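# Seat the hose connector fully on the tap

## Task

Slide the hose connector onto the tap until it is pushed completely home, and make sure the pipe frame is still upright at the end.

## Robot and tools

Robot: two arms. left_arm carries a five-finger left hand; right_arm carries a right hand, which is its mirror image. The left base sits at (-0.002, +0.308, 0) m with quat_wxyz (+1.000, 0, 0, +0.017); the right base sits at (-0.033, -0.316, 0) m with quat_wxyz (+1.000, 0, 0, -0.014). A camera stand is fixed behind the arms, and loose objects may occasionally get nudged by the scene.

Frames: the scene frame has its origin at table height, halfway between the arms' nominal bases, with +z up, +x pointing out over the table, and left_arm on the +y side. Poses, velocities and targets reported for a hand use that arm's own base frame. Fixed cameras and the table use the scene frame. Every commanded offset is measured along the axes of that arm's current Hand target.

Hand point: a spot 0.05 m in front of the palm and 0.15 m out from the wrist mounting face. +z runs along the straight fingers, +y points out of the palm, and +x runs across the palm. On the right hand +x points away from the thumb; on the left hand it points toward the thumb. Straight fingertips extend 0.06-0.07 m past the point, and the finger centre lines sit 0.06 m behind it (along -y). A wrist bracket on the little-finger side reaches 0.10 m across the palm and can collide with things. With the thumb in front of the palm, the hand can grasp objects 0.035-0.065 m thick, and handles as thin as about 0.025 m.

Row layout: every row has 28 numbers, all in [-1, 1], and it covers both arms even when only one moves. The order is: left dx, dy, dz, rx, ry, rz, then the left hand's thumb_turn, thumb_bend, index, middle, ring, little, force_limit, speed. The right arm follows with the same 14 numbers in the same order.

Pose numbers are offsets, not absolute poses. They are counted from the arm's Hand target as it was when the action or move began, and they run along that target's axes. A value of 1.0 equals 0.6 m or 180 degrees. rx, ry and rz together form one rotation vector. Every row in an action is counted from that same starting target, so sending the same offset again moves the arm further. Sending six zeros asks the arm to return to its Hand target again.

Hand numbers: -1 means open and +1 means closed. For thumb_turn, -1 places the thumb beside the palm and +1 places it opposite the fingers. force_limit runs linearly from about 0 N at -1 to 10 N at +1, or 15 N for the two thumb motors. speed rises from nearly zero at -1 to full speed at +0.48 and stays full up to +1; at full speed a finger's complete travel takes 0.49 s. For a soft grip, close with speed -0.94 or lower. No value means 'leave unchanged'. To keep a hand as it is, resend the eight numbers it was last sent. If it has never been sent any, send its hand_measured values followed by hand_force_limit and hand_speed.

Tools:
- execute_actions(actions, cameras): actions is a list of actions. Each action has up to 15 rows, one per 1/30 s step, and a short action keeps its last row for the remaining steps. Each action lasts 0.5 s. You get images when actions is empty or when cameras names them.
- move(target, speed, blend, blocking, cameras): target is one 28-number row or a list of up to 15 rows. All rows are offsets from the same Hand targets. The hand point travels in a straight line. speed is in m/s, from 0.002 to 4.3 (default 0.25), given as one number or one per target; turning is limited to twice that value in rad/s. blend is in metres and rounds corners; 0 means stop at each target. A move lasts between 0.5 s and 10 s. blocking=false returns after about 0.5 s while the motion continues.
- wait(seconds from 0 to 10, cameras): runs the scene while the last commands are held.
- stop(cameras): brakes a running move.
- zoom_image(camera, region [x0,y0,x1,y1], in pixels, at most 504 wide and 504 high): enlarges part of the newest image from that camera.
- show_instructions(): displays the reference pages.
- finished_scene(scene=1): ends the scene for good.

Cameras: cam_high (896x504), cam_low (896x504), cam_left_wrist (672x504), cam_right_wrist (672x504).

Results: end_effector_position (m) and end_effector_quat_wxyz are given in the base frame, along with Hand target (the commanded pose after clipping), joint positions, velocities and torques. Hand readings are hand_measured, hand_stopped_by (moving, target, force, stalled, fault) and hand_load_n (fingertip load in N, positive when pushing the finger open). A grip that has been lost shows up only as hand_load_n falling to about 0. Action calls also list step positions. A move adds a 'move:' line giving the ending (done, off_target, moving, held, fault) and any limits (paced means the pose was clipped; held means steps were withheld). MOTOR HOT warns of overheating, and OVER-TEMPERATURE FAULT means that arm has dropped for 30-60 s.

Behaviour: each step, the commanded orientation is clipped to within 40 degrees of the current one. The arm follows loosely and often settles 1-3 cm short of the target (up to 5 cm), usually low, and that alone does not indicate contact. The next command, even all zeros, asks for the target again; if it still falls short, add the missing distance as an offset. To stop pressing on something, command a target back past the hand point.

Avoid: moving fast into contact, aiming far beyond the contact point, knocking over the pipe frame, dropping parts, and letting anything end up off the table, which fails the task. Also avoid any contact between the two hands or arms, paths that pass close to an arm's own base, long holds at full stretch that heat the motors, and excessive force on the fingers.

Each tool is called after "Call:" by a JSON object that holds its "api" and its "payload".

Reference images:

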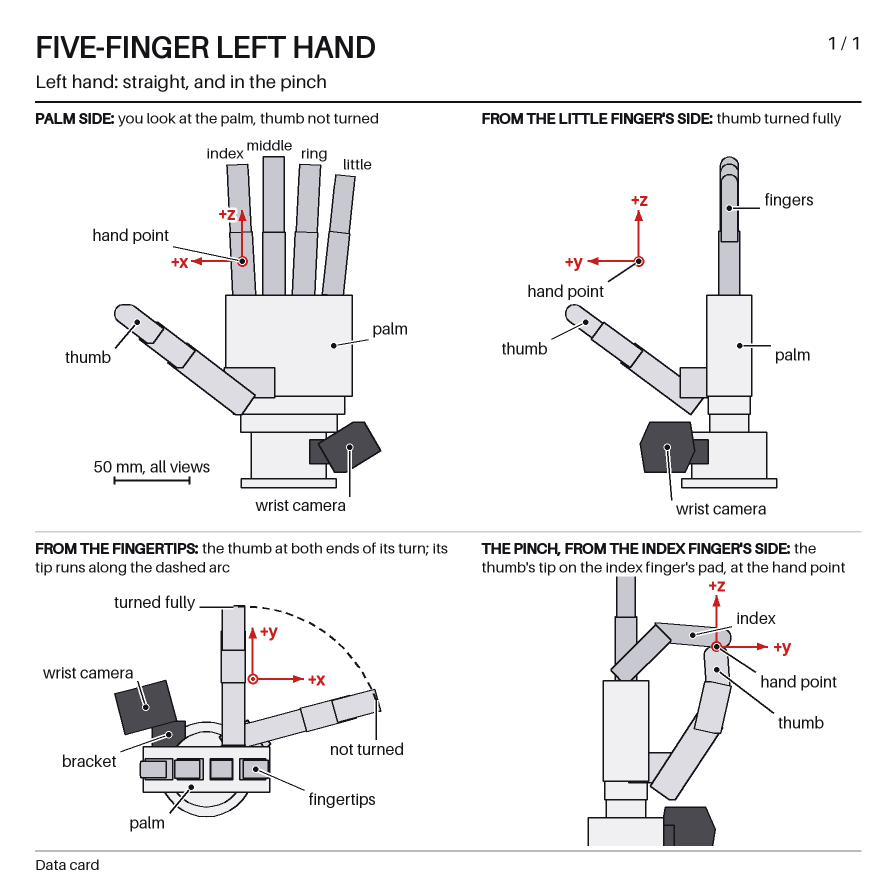

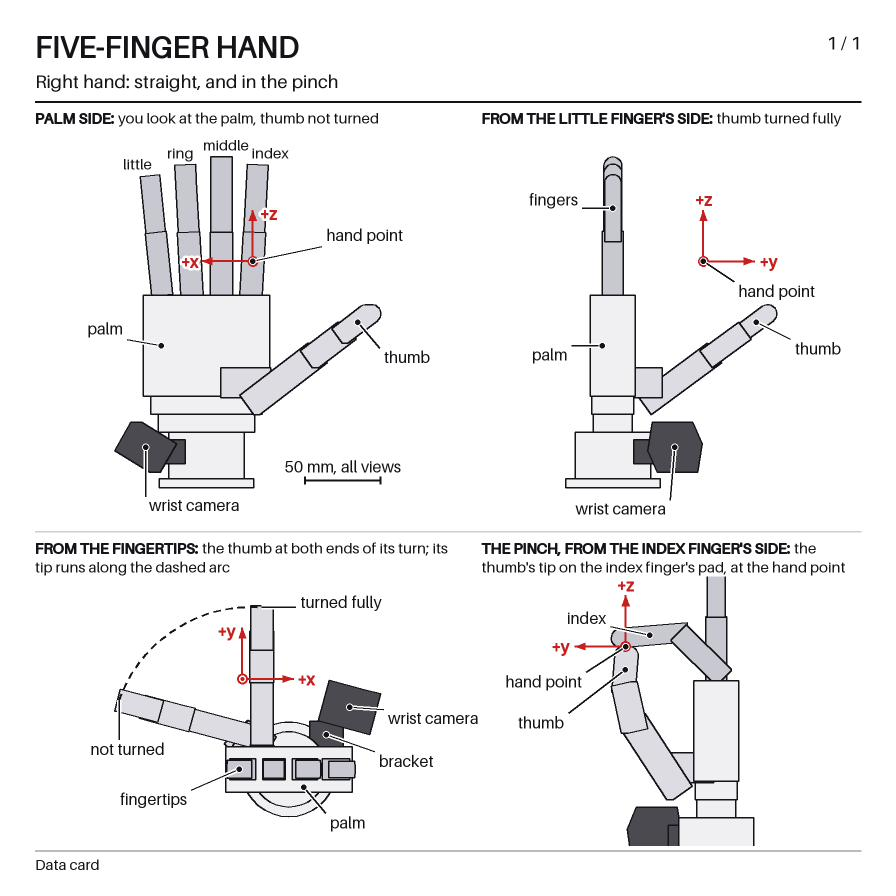

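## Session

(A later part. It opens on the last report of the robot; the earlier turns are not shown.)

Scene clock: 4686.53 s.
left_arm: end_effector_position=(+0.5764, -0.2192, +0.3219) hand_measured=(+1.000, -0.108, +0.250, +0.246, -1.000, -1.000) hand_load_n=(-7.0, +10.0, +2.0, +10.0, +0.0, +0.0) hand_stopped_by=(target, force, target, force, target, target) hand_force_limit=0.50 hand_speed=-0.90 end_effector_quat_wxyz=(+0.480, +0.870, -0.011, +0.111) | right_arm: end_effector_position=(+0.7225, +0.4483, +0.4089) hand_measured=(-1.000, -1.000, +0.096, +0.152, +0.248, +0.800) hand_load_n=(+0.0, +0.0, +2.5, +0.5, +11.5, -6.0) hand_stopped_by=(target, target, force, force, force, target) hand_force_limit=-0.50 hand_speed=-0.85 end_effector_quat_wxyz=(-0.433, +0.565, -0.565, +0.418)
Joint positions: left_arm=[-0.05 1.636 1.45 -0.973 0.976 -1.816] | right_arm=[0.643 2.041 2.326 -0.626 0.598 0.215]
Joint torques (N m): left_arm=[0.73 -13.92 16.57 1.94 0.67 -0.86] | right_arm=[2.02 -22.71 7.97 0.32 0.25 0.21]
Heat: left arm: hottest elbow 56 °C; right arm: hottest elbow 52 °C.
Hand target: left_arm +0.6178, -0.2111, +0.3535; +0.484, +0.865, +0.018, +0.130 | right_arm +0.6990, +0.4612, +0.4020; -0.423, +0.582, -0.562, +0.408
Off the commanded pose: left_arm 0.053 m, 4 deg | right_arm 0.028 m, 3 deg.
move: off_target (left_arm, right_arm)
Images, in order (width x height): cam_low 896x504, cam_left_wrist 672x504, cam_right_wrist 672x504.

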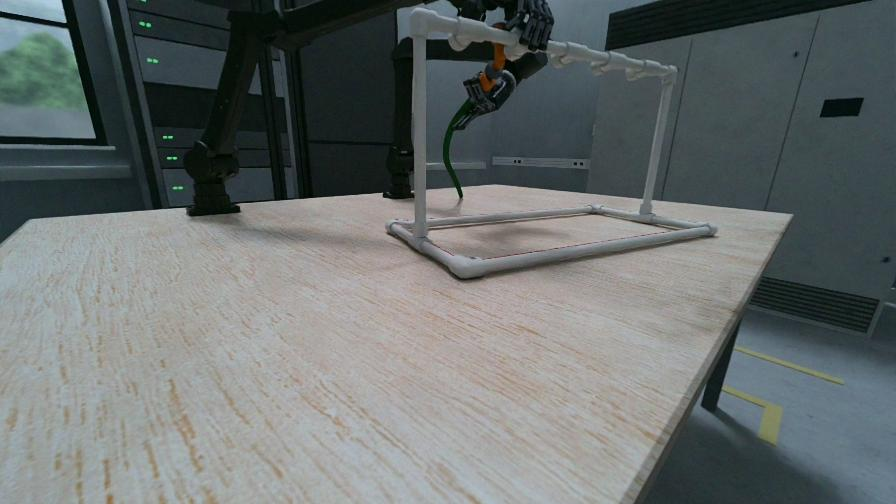

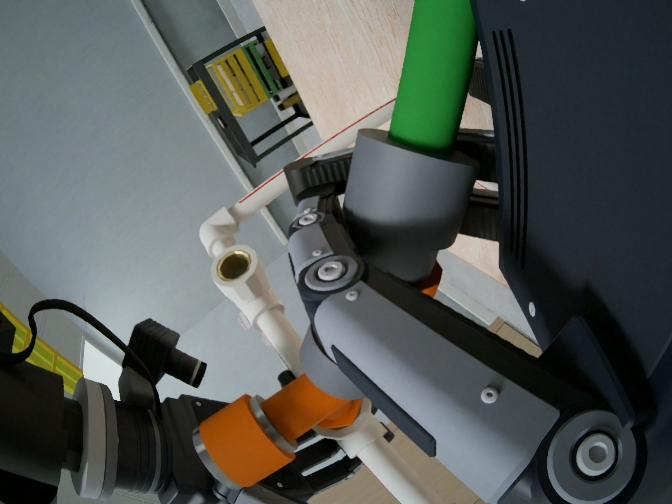

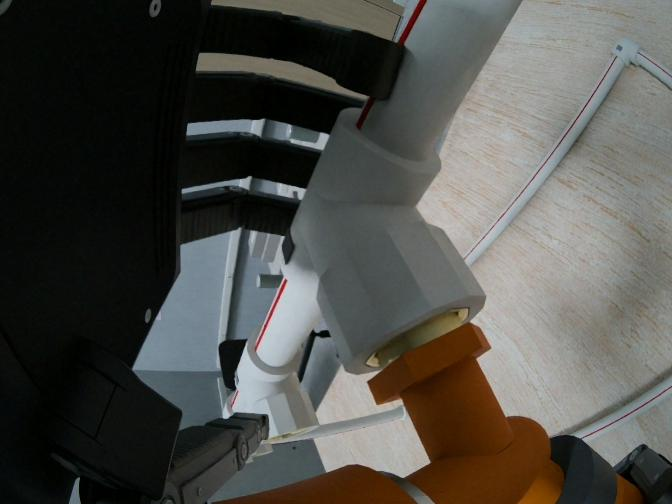

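Call:
{"api": "move", "payload": {"target": [[0,0,0,0,0,0,1,0.05,0.25,0.25,-1,-1,0.5,-0.9,0,0,0,0,0,0,-1,-1,0.7,0.8,0.75,0.8,-0.2,-0.85],[0.0291,0.0149,-0.0041,0,0,0,1,0.05,0.25,0.25,-1,-1,0.5,-0.9,-0.0345,0.0163,-0.0285,0,0,0,-1,-1,0.7,0.8,0.75,0.8,-0.2,-0.85]], "speed": 0.05, "cameras": ["cam_right_wrist","cam_high","cam_low"]}}

Call:
{"api": "zoom_image", "payload": {"camera": "cam_low", "region": [440, 10, 580, 120]}}

Call:
{"api": "zoom_image", "payload": {"camera": "cam_high", "region": [400, 40, 640, 350]}}

Scene clock: 4727.63 s.
left_arm: end_effector_position=(+0.5780, -0.2252, +0.3226) hand_measured=(+1.000, -0.108, +0.250, +0.246, -1.000, -1.000) hand_load_n=(-8.5, +10.0, +2.5, +10.0, +0.0, +0.0) hand_stopped_by=(target, force, target, force, target, target) hand_force_limit=0.50 hand_speed=-0.90 end_effector_quat_wxyz=(+0.480, +0.871, -0.020, +0.098) | right_arm: end_effector_position=(+0.7245, +0.4405, +0.4081) hand_measured=(-1.000, -1.000, +0.108, +0.178, +0.248, +0.800) hand_load_n=(+0.0, +0.0, +1.0, +5.5, +10.5, -6.0) hand_stopped_by=(target, target, force, force, force, target) hand_force_limit=-0.20 hand_speed=-0.85 end_effector_quat_wxyz=(-0.427, +0.552, -0.573, +0.430)
Joint positions: left_arm=[-0.058 1.663 1.492 -1.033 0.981 -1.78] | right_arm=[0.642 2.034 2.307 -0.61 0.637 0.219]
Joint torques (N m): left_arm=[1.67 -14.45 18.19 2.47 0.64 -1.12] | right_arm=[4.89 -23.06 7.5 -0.17 0.14 0.34]
Heat: left arm: hottest elbow 72 °C; right arm: hottest elbow 51 °C.
Hand target: left_arm +0.6332, -0.2111, +0.3658; +0.484, +0.865, +0.018, +0.130 | right_arm +0.6790, +0.4810, +0.3980; -0.423, +0.582, -0.562, +0.408
Off the commanded pose: left_arm 0.072 m, 6 deg | right_arm 0.062 m, 4 deg.
move: off_target (left_arm, right_arm)
Images, in order (width x height): cam_high 896x504, cam_low 896x504, cam_right_wrist 672x504.

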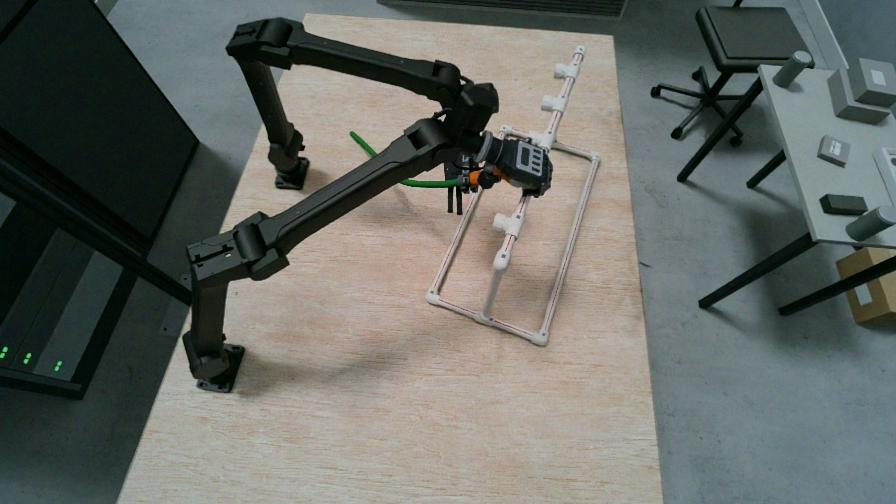

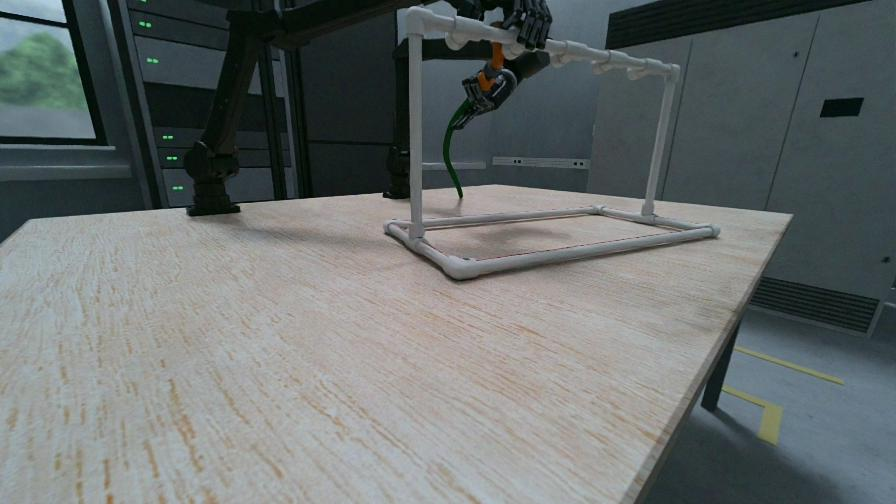

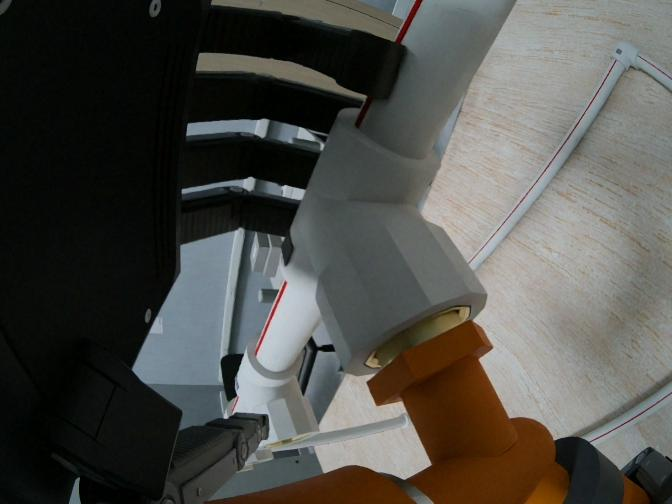

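Scaled by 3.600.

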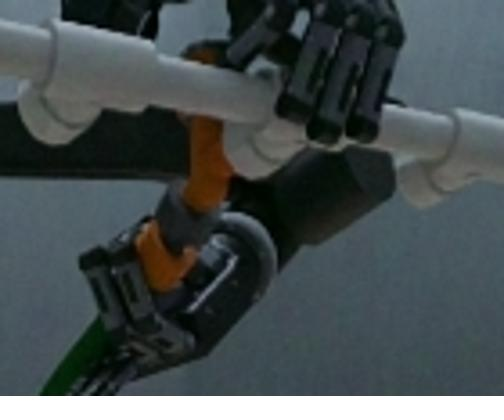

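Scaled by 1.626.

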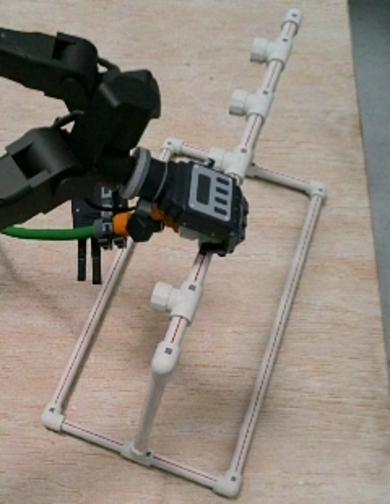

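Call:
{"api": "move", "payload": {"target": [-0.0735,-0.0216,0.0298,0,0,0,1,0.05,0.25,0.25,-1,-1,0.5,-0.9,0.0178,-0.0102,0.0311,0,0,0,-1,-1,0.7,0.8,0.75,0.8,-0.2,-0.85], "speed": 0.1, "cameras": ["cam_right_wrist","cam_left_wrist"]}}

Call:
{"api": "zoom_image", "payload": {"camera": "cam_right_wrist", "region": [472, 384, 672, 504]}}

Call:
{"api": "zoom_image", "payload": {"camera": "cam_left_wrist", "region": [180, 320, 420, 500]}}

Scene clock: 4752.90 s.
left_arm: end_effector_position=(+0.5779, -0.2263, +0.3215) hand_measured=(+1.000, -0.108, +0.250, +0.246, -1.000, -1.000) hand_load_n=(-6.5, +10.0, +2.5, +10.0, +0.0, +0.0) hand_stopped_by=(target, force, target, force, target, target) hand_force_limit=0.50 hand_speed=-0.90 end_effector_quat_wxyz=(+0.477, +0.871, -0.013, +0.118) | right_arm: end_effector_position=(+0.7248, +0.4410, +0.4078) hand_measured=(-1.000, -1.000, +0.108, +0.178, +0.248, +0.800) hand_load_n=(+0.0, +0.0, +1.5, +5.0, +9.5, -9.0) hand_stopped_by=(target, target, force, force, force, target) hand_force_limit=-0.20 hand_speed=-0.85 end_effector_quat_wxyz=(-0.428, +0.554, -0.572, +0.427)
Joint positions: left_arm=[-0.065 1.632 1.441 -0.933 0.961 -1.842] | right_arm=[0.64 2.034 2.307 -0.61 0.627 0.219]
Joint torques (N m): left_arm=[-0.62 -16.5 11.19 3.23 0.67 -0.95] | right_arm=[3.02 -20.78 11.04 -0.36 -0.45 0.21]
Heat: left arm: hottest elbow 73 °C; right arm: hottest elbow 51 °C.
Hand target: left_arm +0.5962, -0.2260, +0.3369; +0.484, +0.865, +0.018, +0.130 | right_arm +0.6989, +0.4712, +0.3980; -0.423, +0.582, -0.562, +0.408
Off the commanded pose: left_arm 0.024 m, 4 deg | right_arm 0.041 m, 4 deg.
move: off_target (left_arm, right_arm)
Images, in order (width x height): cam_left_wrist 672x504, cam_right_wrist 672x504.

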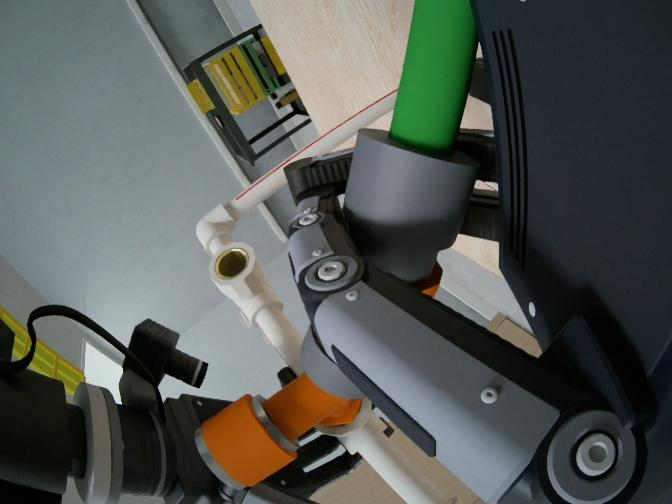

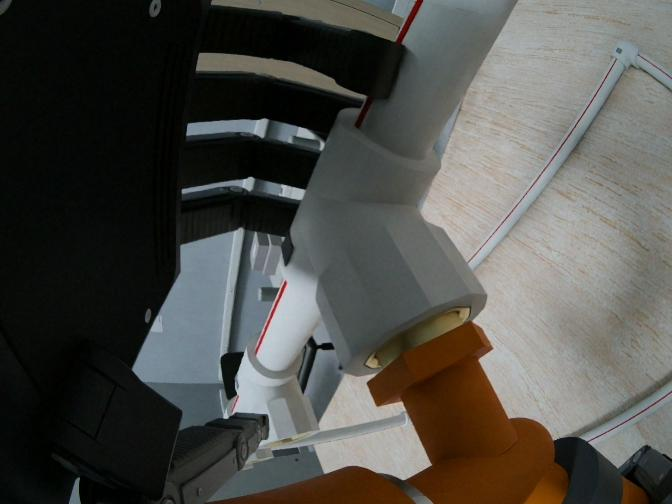

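Scaled by 2.520 from the camera's 672x504 image, which has a finer 960x720 frame.

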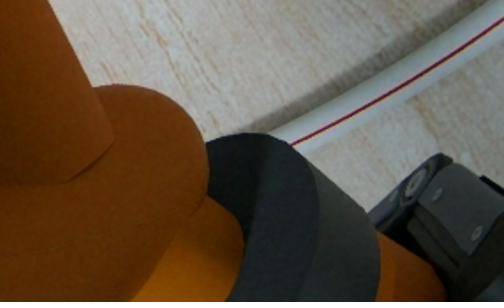

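Scaled by 2.100 from the camera's 672x504 image, which has a finer 960x720 frame.

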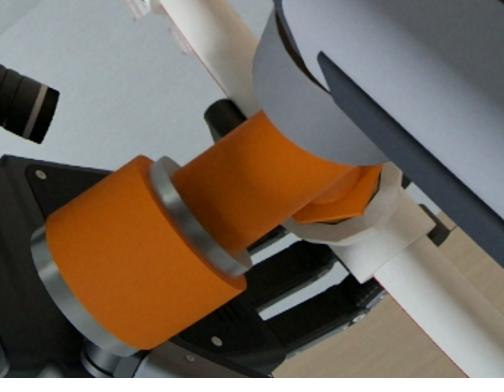

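Call:
{"api": "move", "payload": {"target": [[0,0,0,0,0,0,1,0.05,0.25,0.25,-1,-1,0.5,-0.9,0.0345,-0.0163,0.0285,0,0,0,-1,-1,0.7,0.8,0.75,1.0,-0.2,-0.85],[0,0,0,0,0,0,1,0.05,0.25,0.25,-1,-1,0.5,-0.9,0.0345,-0.0163,0.0285,0,0,0,-1,-1,0.75,0.85,0.75,1.0,0.2,-0.85]], "speed": 0.08, "cameras": ["cam_low"]}}

Call:
{"api": "zoom_image", "payload": {"camera": "cam_low", "region": [440, 10, 580, 120]}}

Scene clock: 4822.33 s.
left_arm: end_effector_position=(+0.5774, -0.2316, +0.3218) hand_measured=(+1.000, -0.108, +0.250, +0.246, -1.000, -1.000) hand_load_n=(-6.5, +10.0, +2.0, +10.5, +0.0, +0.0) hand_stopped_by=(target, force, target, force, target, target) hand_force_limit=0.50 hand_speed=-0.90 end_effector_quat_wxyz=(+0.478, +0.871, -0.013, +0.118) | right_arm: end_effector_position=(+0.7311, +0.4327, +0.4020) hand_measured=(-1.000, -1.000, +0.244, +0.326, +0.250, +1.000) hand_load_n=(+0.0, +0.0, +3.5, +7.5, +0.0, -6.0) hand_stopped_by=(target, target, force, force, force, target) hand_force_limit=0.20 hand_speed=-0.85 end_effector_quat_wxyz=(-0.427, +0.564, -0.572, +0.415)
Joint positions: left_arm=[-0.075 1.63 1.439 -0.922 0.958 -1.856] | right_arm=[0.618 2.038 2.312 -0.63 0.581 0.221]
Joint torques (N m): left_arm=[0.15 -16.62 11.06 3.23 0.74 -0.88] | right_arm=[1.67 -19.9 13.44 0.17 -0.13 -0.02]
Heat: left arm: hottest elbow 68 °C; right arm: hottest elbow 55 °C.
Hand target: left_arm +0.5961, -0.2261, +0.3371; +0.484, +0.865, +0.018, +0.130 | right_arm +0.7190, +0.4512, +0.4019; -0.423, +0.582, -0.562, +0.408
Off the commanded pose: left_arm 0.025 m, 4 deg | right_arm 0.022 m, 2 deg.
move: off_target (left_arm, right_arm); target 2's new numbers were sent with right_arm's hand 0.016 m and 2 deg from that target
Images, in order (width x height): cam_low 896x504.

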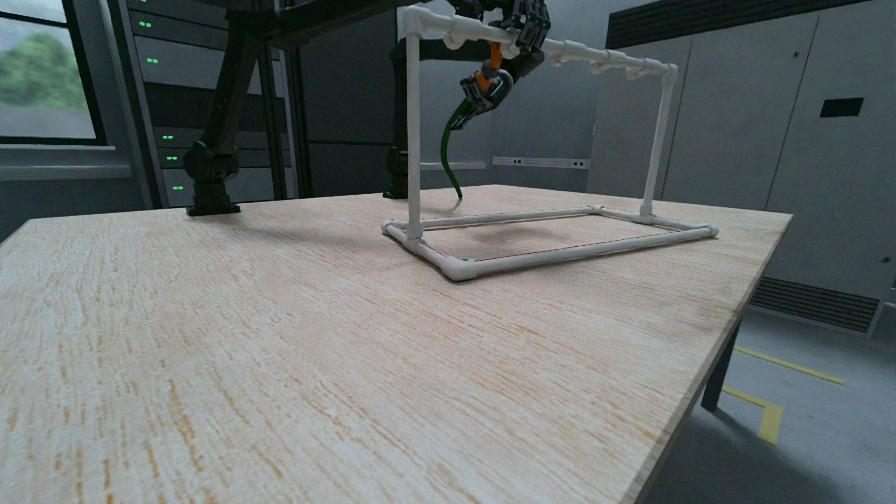

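Scaled by 3.600.

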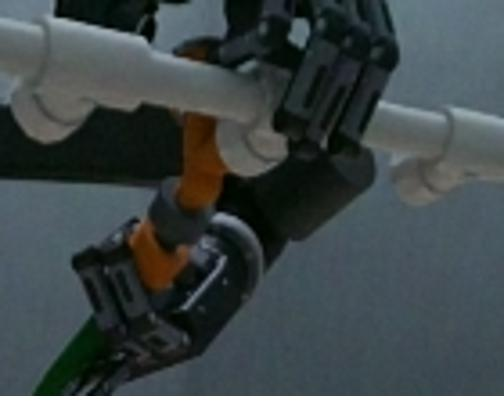

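Call:
{"api": "move", "payload": {"target": [[0,0,0,0,0,0,1,0.05,0.25,0.25,-1,-1,0.5,-0.9,0,0,0,0,0,0,-1,-1,0.75,0.85,0.8,1.0,0.2,-0.85],[0.062,0.027,-0.0177,0,0,0,1,0.05,0.25,0.25,-1,-1,0.5,-0.9,-0.0641,0.0295,-0.0636,0,0,0,-1,-1,0.75,0.85,0.8,1.0,0.2,-0.85]], "speed": 0.05, "cameras": []}}

Scene clock: 4837.17 s.
left_arm: end_effector_position=(+0.5759, -0.2336, +0.3225) hand_measured=(+1.000, -0.108, +0.250, +0.246, -1.000, -1.000) hand_load_n=(-8.0, +10.0, +2.0, +10.0, +0.0, +0.0) hand_stopped_by=(target, force, target, force, target, target) hand_force_limit=0.50 hand_speed=-0.90 end_effector_quat_wxyz=(+0.479, +0.872, -0.018, +0.100) | right_arm: end_effector_position=(+0.7295, +0.4292, +0.3996) hand_measured=(-1.000, -1.000, +0.244, +0.326, +0.398, +1.000) hand_load_n=(-0.5, +0.0, +0.0, +1.0, +14.5, -5.0) hand_stopped_by=(target, target, force, force, force, target) hand_force_limit=0.20 hand_speed=-0.85 end_effector_quat_wxyz=(-0.413, +0.553, -0.579, +0.434)
Joint positions: left_arm=[-0.076 1.65 1.474 -0.994 0.97 -1.817] | right_arm=[0.63 2.038 2.304 -0.625 0.646 0.221]
Joint torques (N m): left_arm=[1.67 -14.27 17.81 2.36 0.68 -1.04] | right_arm=[6.53 -23.12 8.18 0.27 0.14 0.38]
Heat: left arm: hottest elbow 69 °C; right arm: hottest elbow 55 °C.
Hand target: left_arm +0.6280, -0.2200, +0.3637; +0.484, +0.865, +0.018, +0.130 | right_arm +0.6759, +0.4881, +0.3971; -0.423, +0.582, -0.562, +0.408
Off the commanded pose: left_arm 0.068 m, 5 deg | right_arm 0.080 m, 5 deg.
move: off_target (left_arm, right_arm)
No camera images: "cameras" was empty.

Call:
{"api": "move", "payload": {"target": [0,0,0,0,0,0,1,0.05,0.25,0.25,-1,-1,0.5,-0.9,-0.01,0,-0.015,0,-0.0423,-0.0137,-1,-1,0.75,0.85,0.8,1.0,0.2,-0.85], "speed": 0.1, "cameras": []}}

Scene clock: 4852.17 s.
left_arm: end_effector_position=(+0.5739, -0.2340, +0.3225) hand_measured=(+1.000, -0.108, +0.250, +0.246, -1.000, -1.000) hand_load_n=(-10.5, +9.0, +0.5, +10.5, +0.0, +0.0) hand_stopped_by=(target, force, target, force, target, target) hand_force_limit=0.50 hand_speed=-0.90 end_effector_quat_wxyz=(+0.481, +0.871, -0.020, +0.097) | right_arm: end_effector_position=(+0.7246, +0.4338, +0.4004) hand_measured=(-1.000, -1.000, +0.244, +0.326, +0.398, +1.000) hand_load_n=(+0.0, -0.5, +3.5, +2.5, +3.0, -11.0) hand_stopped_by=(target, target, force, force, force, target) hand_force_limit=0.20 hand_speed=-0.85 end_effector_quat_wxyz=(-0.438, +0.576, -0.553, +0.412)
Joint positions: left_arm=[-0.076 1.651 1.476 -1.007 0.975 -1.808] | right_arm=[0.616 1.995 2.228 -0.561 0.54 0.184]
Joint torques (N m): left_arm=[1.73 -14.27 17.8 2.5 0.53 -1.09] | right_arm=[6.18 -23.3 7.86 0.36 -1.36 0.04]
Heat: left arm: hottest elbow 77 °C; right arm: hottest elbow 54 °C.
Hand target: left_arm +0.6280, -0.2200, +0.3635; +0.484, +0.865, +0.018, +0.130 | right_arm +0.6671, +0.4938, +0.3998; -0.451, +0.620, -0.520, +0.378
Off the commanded pose: left_arm 0.069 m, 6 deg | right_arm 0.083 m, 8 deg.
move: off_target (left_arm, right_arm)
No camera images: "cameras" was empty.

Call:
{"api": "move", "payload": {"target": [-0.0717,-0.0165,0.0312,0,0,0,1,0.05,0.25,0.25,-1,-1,0.5,-0.9,0.0415,-0.0133,0.0413,0,0,0,-1,-1,0.75,0.85,0.8,1.0,0.2,-0.85], "speed": 0.1, "cameras": ["cam_low","cam_right_wrist","cam_left_wrist","cam_high"]}}

Call:
{"api": "zoom_image", "payload": {"camera": "cam_right_wrist", "region": [412, 334, 672, 504]}}

Call:
{"api": "zoom_image", "payload": {"camera": "cam_low", "region": [440, 10, 580, 120]}}

Scene clock: 4868.50 s.
left_arm: end_effector_position=(+0.5739, -0.2350, +0.3216) hand_measured=(+1.000, -0.108, +0.250, +0.246, -1.000, -1.000) hand_load_n=(-8.5, +9.0, +1.0, +10.0, +0.0, +0.0) hand_stopped_by=(target, force, target, force, target, target) hand_force_limit=0.50 hand_speed=-0.90 end_effector_quat_wxyz=(+0.477, +0.871, -0.011, +0.119) | right_arm: end_effector_position=(+0.7266, +0.4332, +0.3993) hand_measured=(-1.000, -1.000, +0.244, +0.326, +0.398, +1.000) hand_load_n=(+0.0, +0.0, +6.0, +1.0, +0.0, -4.0) hand_stopped_by=(target, target, force, force, force, target) hand_force_limit=0.20 hand_speed=-0.85 end_effector_quat_wxyz=(-0.443, +0.592, -0.540, +0.401)
Joint positions: left_arm=[-0.083 1.617 1.422 -0.902 0.95 -1.876] | right_arm=[0.603 1.995 2.228 -0.561 0.485 0.162]
Joint torques (N m): left_arm=[-0.85 -16.15 11.32 3.48 0.6 -0.96] | right_arm=[3.66 -20.42 11.97 0.28 -1 0.08]
Heat: left arm: hottest elbow 75 °C; right arm: hottest elbow 52 °C.
Hand target: left_arm +0.5918, -0.2371, +0.3371; +0.484, +0.865, +0.018, +0.130 | right_arm +0.6971, +0.4740, +0.3995; -0.451, +0.620, -0.520, +0.377
Off the commanded pose: left_arm 0.024 m, 4 deg | right_arm 0.050 m, 5 deg.
move: off_target (left_arm, right_arm)

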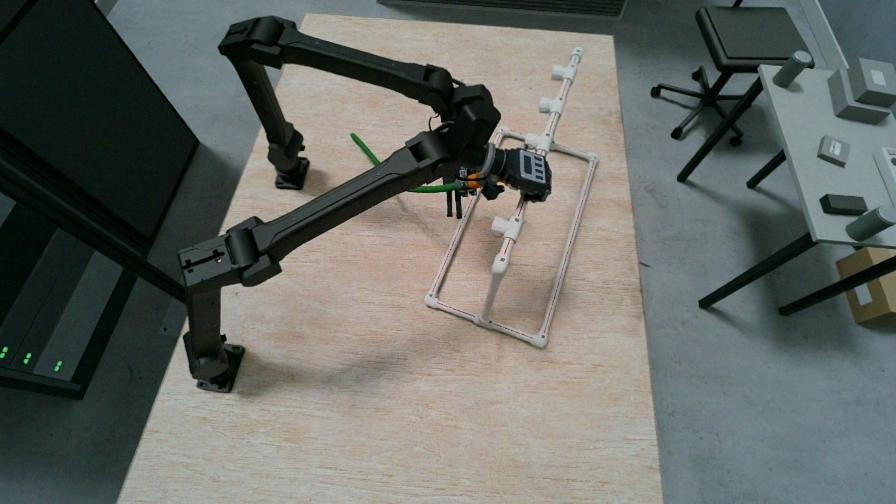

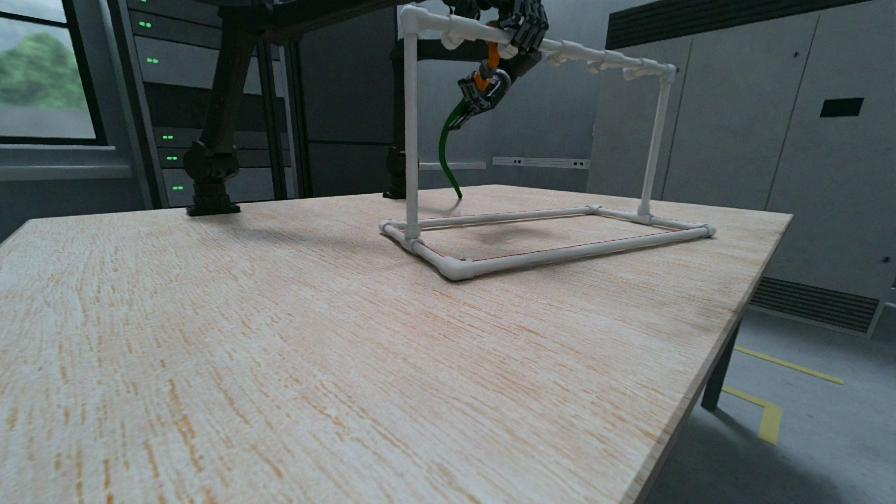

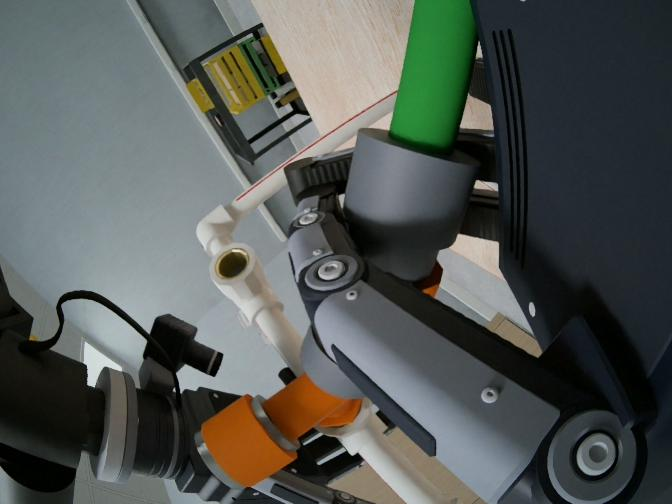

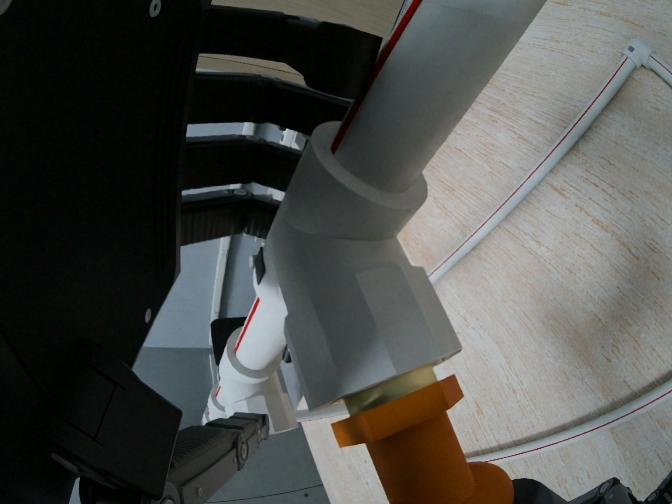

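Scaled by 1.938 from the camera's 672x504 image, which has a finer 960x720 frame.

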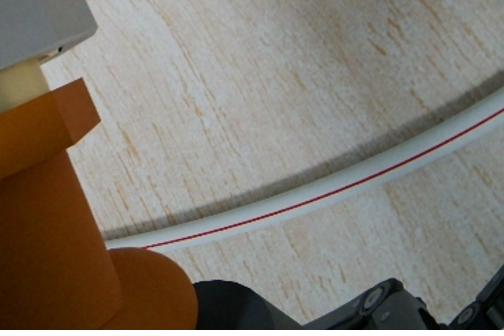

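Scaled by 3.600.

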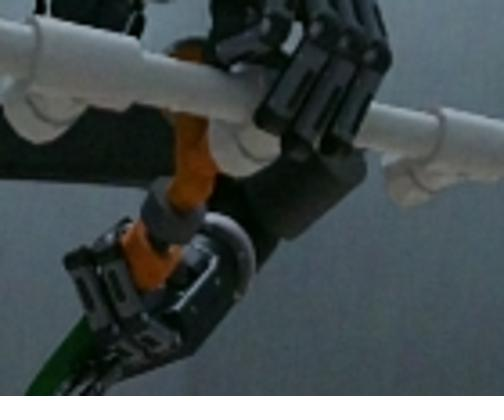

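Call:
{"api": "wait", "payload": {"seconds": 5, "cameras": []}}

Scene clock: 4900.47 s.
left_arm: end_effector_position=(+0.5740, -0.2350, +0.3217) hand_measured=(+1.000, -0.108, +0.250, +0.246, -1.000, -1.000) hand_load_n=(-8.5, +9.0, +1.0, +10.5, +0.0, +0.0) hand_stopped_by=(target, force, target, force, target, target) hand_force_limit=0.50 hand_speed=-0.90 end_effector_quat_wxyz=(+0.477, +0.871, -0.011, +0.119) | right_arm: end_effector_position=(+0.7266, +0.4332, +0.3993) hand_measured=(-1.000, -1.000, +0.244, +0.326, +0.398, +1.000) hand_load_n=(+0.0, +0.0, +6.0, +1.0, +0.0, -4.5) hand_stopped_by=(target, target, force, force, force, target) hand_force_limit=0.20 hand_speed=-0.85 end_effector_quat_wxyz=(-0.443, +0.592, -0.540, +0.401)
Joint positions: left_arm=[-0.083 1.617 1.422 -0.902 0.95 -1.876] | right_arm=[0.603 1.995 2.228 -0.561 0.485 0.162]
Joint torques (N m): left_arm=[-0.85 -16.21 11.28 3.45 0.6 -0.95] | right_arm=[3.72 -20.48 11.96 0.27 -1 0.08]
Heat: left arm: hottest elbow 72 °C; right arm: hottest elbow 54 °C.
Hand target: left_arm +0.5919, -0.2371, +0.3372; +0.484, +0.865, +0.018, +0.130 | right_arm +0.6971, +0.4740, +0.3995; -0.451, +0.620, -0.520, +0.377
Off the commanded pose: left_arm 0.024 m, 4 deg | right_arm 0.050 m, 5 deg.
wait: 5.00 s; at rest from the start
No camera images: "cameras" was empty.

Call:
{"api": "wait", "payload": {"seconds": 10, "cameras": []}}

Call:
{"api": "wait", "payload": {"seconds": 10, "cameras": []}}

Call:
{"api": "wait", "payload": {"seconds": 10, "cameras": []}}

Scene clock: 4919.33 s.
left_arm: end_effector_position=(+0.5740, -0.2350, +0.3217) hand_measured=(+1.000, -0.108, +0.250, +0.246, -1.000, -1.000) hand_load_n=(-8.5, +9.0, +1.5, +10.5, +0.0, +0.0) hand_stopped_by=(target, force, target, force, target, target) hand_force_limit=0.50 hand_speed=-0.90 end_effector_quat_wxyz=(+0.477, +0.871, -0.011, +0.119) | right_arm: end_effector_position=(+0.7266, +0.4332, +0.3993) hand_measured=(-1.000, -1.000, +0.244, +0.326, +0.398, +1.000) hand_load_n=(+0.0, +0.0, +6.0, +1.0, +0.0, -4.5) hand_stopped_by=(target, target, force, force, force, target) hand_force_limit=0.20 hand_speed=-0.85 end_effector_quat_wxyz=(-0.443, +0.592, -0.540, +0.401)
Joint positions: left_arm=[-0.083 1.617 1.422 -0.902 0.95 -1.876] | right_arm=[0.603 1.995 2.228 -0.561 0.485 0.162]
Joint torques (N m): left_arm=[-0.91 -16.21 11.26 3.47 0.6 -0.95] | right_arm=[3.66 -20.48 11.99 0.24 -1 0.08]
Heat: left arm: hottest elbow 70 °C; right arm: hottest elbow 54 °C.
Hand target: left_arm +0.5919, -0.2371, +0.3372; +0.484, +0.865, +0.018, +0.130 | right_arm +0.6971, +0.4740, +0.3995; -0.451, +0.620, -0.520, +0.377
Off the commanded pose: left_arm 0.024 m, 4 deg | right_arm 0.050 m, 5 deg.
wait: 10.00 s; at rest from the start
No camera images: "cameras" was empty.

Scene clock: 4929.33 s.
left_arm: end_effector_position=(+0.5740, -0.2350, +0.3217) hand_measured=(+1.000, -0.108, +0.250, +0.246, -1.000, -1.000) hand_load_n=(-8.5, +9.0, +1.5, +10.0, +0.0, +0.0) hand_stopped_by=(target, force, target, force, target, target) hand_force_limit=0.50 hand_speed=-0.90 end_effector_quat_wxyz=(+0.477, +0.871, -0.011, +0.119) | right_arm: end_effector_position=(+0.7266, +0.4332, +0.3993) hand_measured=(-1.000, -1.000, +0.244, +0.326, +0.398, +1.000) hand_load_n=(+0.0, +0.0, +6.0, +1.0, +0.0, -4.5) hand_stopped_by=(target, target, force, force, force, target) hand_force_limit=0.20 hand_speed=-0.85 end_effector_quat_wxyz=(-0.443, +0.592, -0.540, +0.401)
Joint positions: left_arm=[-0.083 1.617 1.422 -0.902 0.95 -1.876] | right_arm=[0.603 1.995 2.228 -0.561 0.485 0.162]
Joint torques (N m): left_arm=[-0.85 -16.21 11.26 3.47 0.6 -0.95] | right_arm=[3.72 -20.48 11.99 0.25 -1 0.08]
Heat: left arm: hottest elbow 69 °C; right arm: hottest elbow 54 °C.
Hand target: left_arm +0.5919, -0.2371, +0.3372; +0.484, +0.865, +0.018, +0.130 | right_arm +0.6971, +0.4740, +0.3995; -0.451, +0.620, -0.520, +0.377
Off the commanded pose: left_arm 0.024 m, 4 deg | right_arm 0.050 m, 5 deg.
wait: 10.00 s; at rest by 0.17 s
No camera images: "cameras" was empty.

Scene clock: 4939.33 s.
left_arm: end_effector_position=(+0.5740, -0.2350, +0.3217) hand_measured=(+1.000, -0.108, +0.250, +0.246, -1.000, -1.000) hand_load_n=(-8.5, +9.0, +1.0, +10.5, +0.0, +0.0) hand_stopped_by=(target, force, target, force, target, target) hand_force_limit=0.50 hand_speed=-0.90 end_effector_quat_wxyz=(+0.477, +0.871, -0.011, +0.119) | right_arm: end_effector_position=(+0.7266, +0.4332, +0.3993) hand_measured=(-1.000, -1.000, +0.244, +0.326, +0.398, +1.000) hand_load_n=(+0.0, +0.0, +6.0, +1.0, +0.0, -4.5) hand_stopped_by=(target, target, force, force, force, target) hand_force_limit=0.20 hand_speed=-0.85 end_effector_quat_wxyz=(-0.443, +0.592, -0.540, +0.401)
Joint positions: left_arm=[-0.083 1.617 1.422 -0.902 0.95 -1.876] | right_arm=[0.603 1.995 2.228 -0.561 0.485 0.162]
Joint torques (N m): left_arm=[-0.85 -16.21 11.28 3.47 0.6 -0.95] | right_arm=[3.72 -20.48 12 0.27 -1.01 0.08]
Heat: left arm: hottest elbow 69 °C; right arm: hottest elbow 54 °C.
Hand target: left_arm +0.5919, -0.2371, +0.3372; +0.484, +0.865, +0.018, +0.130 | right_arm +0.6971, +0.4740, +0.3995; -0.451, +0.620, -0.520, +0.377
Off the commanded pose: left_arm 0.024 m, 4 deg | right_arm 0.050 m, 5 deg.
wait: 10.00 s; at rest by 0.17 s
No camera images: "cameras" was empty.

Call:
{"api": "move", "payload": {"target": [[0.079,0.0298,-0.026,0,0,0,1,0.05,0.25,0.25,-1,-1,0.5,-0.9,-0.051,0.0262,-0.0533,0,0,0,-1,-1,0.75,0.85,0.8,1.0,0.2,-0.85],[0.079,0.0298,-0.026,0.037,0.0247,0,1,0.05,0.25,0.25,-1,-1,0.5,-0.9,-0.051,0.0262,-0.0533,0,0,0,-1,-1,0.75,0.85,0.8,1.0,0.2,-0.85],[0.079,0.0298,-0.026,-0.037,-0.0247,0,1,0.05,0.25,0.25,-1,-1,0.5,-0.9,-0.051,0.0262,-0.0533,0,0,0,-1,-1,0.75,0.85,0.8,1.0,0.2,-0.85],[0.079,0.0298,-0.026,0.037,0.0247,0,1,0.05,0.25,0.25,-1,-1,0.5,-0.9,-0.051,0.0262,-0.0533,0,0,0,-1,-1,0.75,0.85,0.8,1.0,0.2,-0.85],[0.079,0.0298,-0.026,0,0,0,1,0.05,0.25,0.25,-1,-1,0.5,-0.9,-0.051,0.0262,-0.0533,0,0,0,-1,-1,0.75,0.85,0.8,1.0,0.2,-0.85]], "speed": 0.15, "cameras": []}}

Scene clock: 4956.57 s.
left_arm: end_effector_position=(+0.5691, -0.2425, +0.3217) hand_measured=(+1.000, -0.108, +0.250, +0.246, -1.000, -1.000) hand_load_n=(-5.5, +8.0, +1.0, +10.5, +0.0, +0.0) hand_stopped_by=(target, force, target, force, target, target) hand_force_limit=0.50 hand_speed=-0.90 end_effector_quat_wxyz=(+0.502, +0.860, -0.043, +0.084) | right_arm: end_effector_position=(+0.7273, +0.4211, +0.4030) hand_measured=(-1.000, -1.000, +0.244, +0.328, +0.398, +1.000) hand_load_n=(+0.0, +0.0, +2.0, +0.5, +0.5, -2.5) hand_stopped_by=(target, target, force, force, force, target) hand_force_limit=0.20 hand_speed=-0.85 end_effector_quat_wxyz=(-0.443, +0.572, -0.552, +0.416)
Joint positions: left_arm=[-0.082 1.679 1.49 -1.036 1.033 -1.75] | right_arm=[0.6 1.969 2.184 -0.524 0.53 0.174]
Joint torques (N m): left_arm=[-0.44 -17.44 9.26 1.24 0.79 -0.25] | right_arm=[0.26 -20.19 10.82 1.4 0 0.11]
Heat: left arm: hottest elbow 69 °C; right arm: hottest elbow 54 °C.
Hand target: left_arm +0.5713, -0.2419, +0.3232; +0.501, +0.861, -0.033, +0.082 (not the last commanded pose) | right_arm +0.7236, +0.4257, +0.4011; -0.442, +0.576, -0.550, +0.412 (not the last commanded pose)
Off the commanded pose: left_arm 0.081 m, 9 deg | right_arm 0.105 m, 8 deg.
move: held (left_arm, right_arm; a check stopped the path); path passed 2 of 5 targets; limits=held
pose unreachable (left arm): on one or more control steps of this call, first in action 0 (counted from 0), this arm could not follow its commanded pose, so it was not sent that pose on those steps. It may still have moved: this result reports where it is.
cause: moving toward the commanded pose would bring a part of the arm too close to another arm (a part of this arm just beyond joint 4 (wrist pitch) and a part of the right arm just beyond its joint 6 (wrist roll), at the place that arm was heading or pushing toward when its own hold began).
pose unreachable (right arm): on one or more control steps of this call, first in action 0 (counted from 0), this arm could not follow its commanded pose, so it was not sent that pose on those steps. It may still have moved: this result reports where it is.
cause: moving toward the commanded pose would bring a part of the arm too close to another arm (a part of this arm just beyond joint 6 (wrist roll) and a part of the left arm just beyond its joint 4 (wrist pitch), along the way the arms are being sent, or toward where that arm still pushes).
No camera images: "cameras" was empty.

Call:
{"api": "move", "payload": {"target": [0.0184,0.0137,0.0004,-0.1296,-0.0865,0,1,0.05,0.25,0.25,-1,-1,0.5,-0.9,0,0,0,0,0,0,-1,-1,0.75,0.85,0.8,1.0,0.2,-0.85], "speed": 0.1, "cameras": ["cam_high","cam_left_wrist","cam_right_wrist"]}}

Scene clock: 5050.93 s.
left_arm: end_effector_position=(+0.5648, -0.2422, +0.3297) hand_measured=(+1.000, -0.108, +0.250, +0.246, -1.000, -1.000) hand_load_n=(-6.5, +8.0, +1.0, +10.5, +0.0, +0.0) hand_stopped_by=(target, force, target, force, target, target) hand_force_limit=0.50 hand_speed=-0.90 end_effector_quat_wxyz=(+0.642, +0.760, -0.105, +0.003) | right_arm: end_effector_position=(+0.7275, +0.4208, +0.4030) hand_measured=(-1.000, -1.000, +0.244, +0.328, +0.398, +1.000) hand_load_n=(+0.0, +0.0, +1.0, +0.5, +0.5, -1.5) hand_stopped_by=(target, target, force, force, force, target) hand_force_limit=0.20 hand_speed=-0.85 end_effector_quat_wxyz=(-0.442, +0.571, -0.552, +0.416)
Joint positions: left_arm=[-0.067 1.947 1.717 -1.687 1.382 -1.077] | right_arm=[0.6 1.969 2.184 -0.524 0.53 0.174]
Joint torques (N m): left_arm=[-0.91 -17.44 11.52 -0.46 1.99 -0.42] | right_arm=[0.38 -20.07 10.8 1.39 0 0.11]
Heat: left arm: hottest elbow 62 °C; right arm: hottest elbow 54 °C.
Hand target: left_arm +0.5811, -0.2460, +0.3320; +0.655, +0.745, -0.116, -0.043 | right_arm +0.7237, +0.4256, +0.4011; -0.441, +0.576, -0.550, +0.413
Off the commanded pose: left_arm 0.017 m, 6 deg | right_arm 0.007 m, 1 deg.
joint sent to its limit (left arm) — joint 4 (wrist pitch), lower limit. The joint targets are off in orientation, not in position.
move: off_target (left_arm)
Images, in order (width x height): cam_high 896x504, cam_left_wrist 672x504, cam_right_wrist 672x504.

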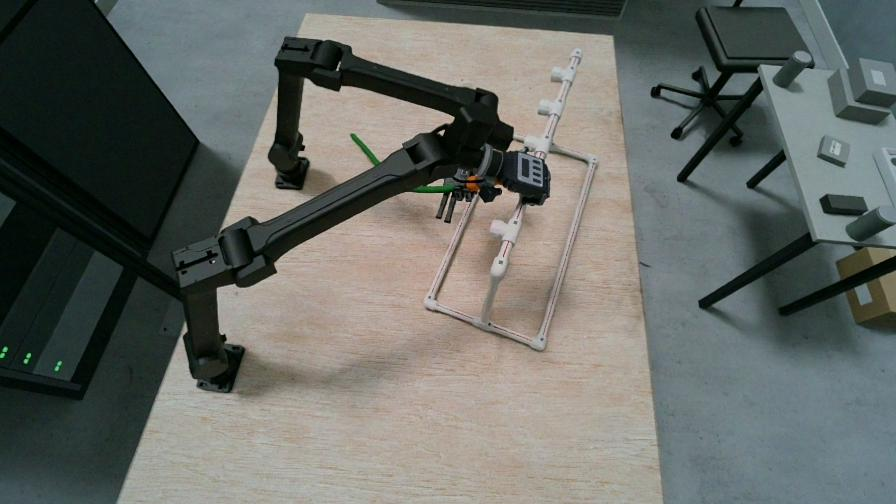

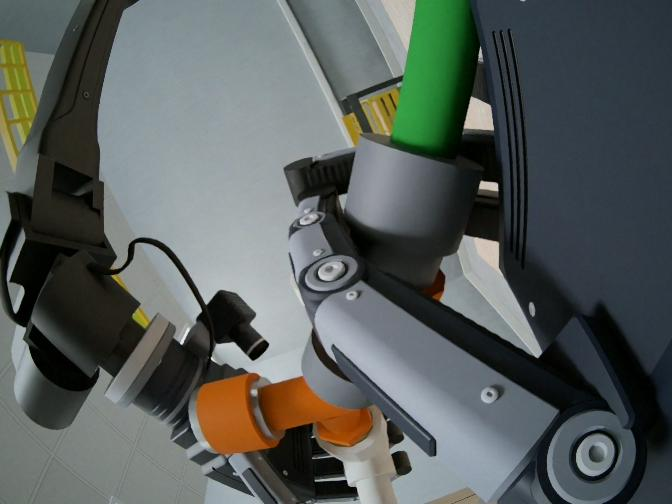

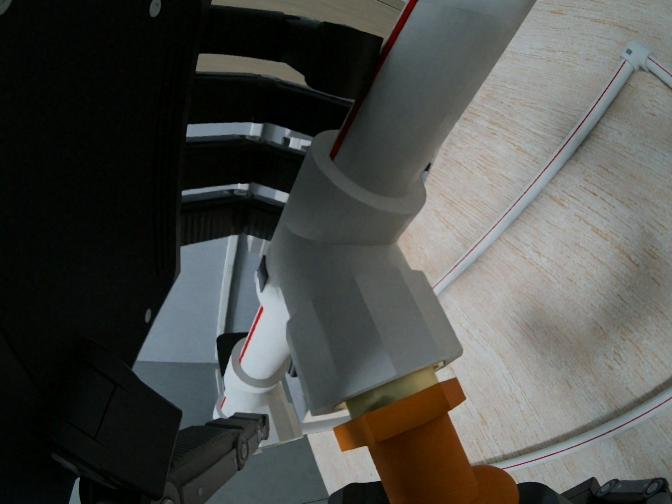

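Call:
{"api": "move", "payload": {"target": [[0,0,0,0.0463,0.0309,0,1,0.05,0.25,0.25,-1,-1,0.5,-0.9,-0.1092,0.0375,-0.0997,0,-0.0423,-0.0137,-1,-1,0.75,0.85,0.8,1.0,0.2,-0.85],[0.0667,0.0656,-0.0502,0.0463,0.0309,0,1,0.05,0.25,0.25,-1,-1,0.5,-0.9,-0.1092,0.0375,-0.0997,0,-0.0423,-0.0137,-1,-1,0.75,0.85,0.8,1.0,0.2,-0.85]], "speed": 0.1, "cameras": []}}

Scene clock: 5083.23 s.
left_arm: end_effector_position=(+0.5624, -0.2455, +0.3293) hand_measured=(+1.000, -0.108, +0.250, +0.246, -1.000, -1.000) hand_load_n=(-14.5, +6.0, +0.0, +11.5, +0.0, +0.0) hand_stopped_by=(target, force, target, force, target, target) hand_force_limit=0.50 hand_speed=-0.90 end_effector_quat_wxyz=(+0.583, +0.803, -0.125, -0.007) | right_arm: end_effector_position=(+0.7187, +0.4153, +0.4054) hand_measured=(-1.000, -1.000, +0.244, +0.328, +0.398, +1.000) hand_load_n=(+0.0, -0.5, +3.5, +1.0, +0.0, +0.0) hand_stopped_by=(target, target, force, force, force, target) hand_force_limit=0.20 hand_speed=-0.85 end_effector_quat_wxyz=(-0.459, +0.563, -0.546, +0.417)
Joint positions: left_arm=[-0.069 1.932 1.777 -1.697 1.232 -1.13] | right_arm=[0.598 1.91 2.075 -0.434 0.518 0.169]
Joint torques (N m): left_arm=[2.55 -17.96 18.25 0.03 4.01 -1.28] | right_arm=[7.59 -21.54 7.88 0.51 -1.02 -0.1]
Heat: left arm: hottest elbow 60 °C; right arm: hottest elbow 54 °C.
Hand target: left_arm +0.6218, -0.2306, +0.3785; +0.605, +0.792, -0.087, +0.001 | right_arm +0.6567, +0.4875, +0.3961; -0.468, +0.614, -0.507, +0.383
Off the commanded pose: left_arm 0.079 m, 5 deg | right_arm 0.096 m, 8 deg.
joint sent to its limit (left arm) — joint 4 (wrist pitch), lower limit. The joint targets are off in position, not in orientation.
move: off_target (left_arm, right_arm)
No camera images: "cameras" was empty.


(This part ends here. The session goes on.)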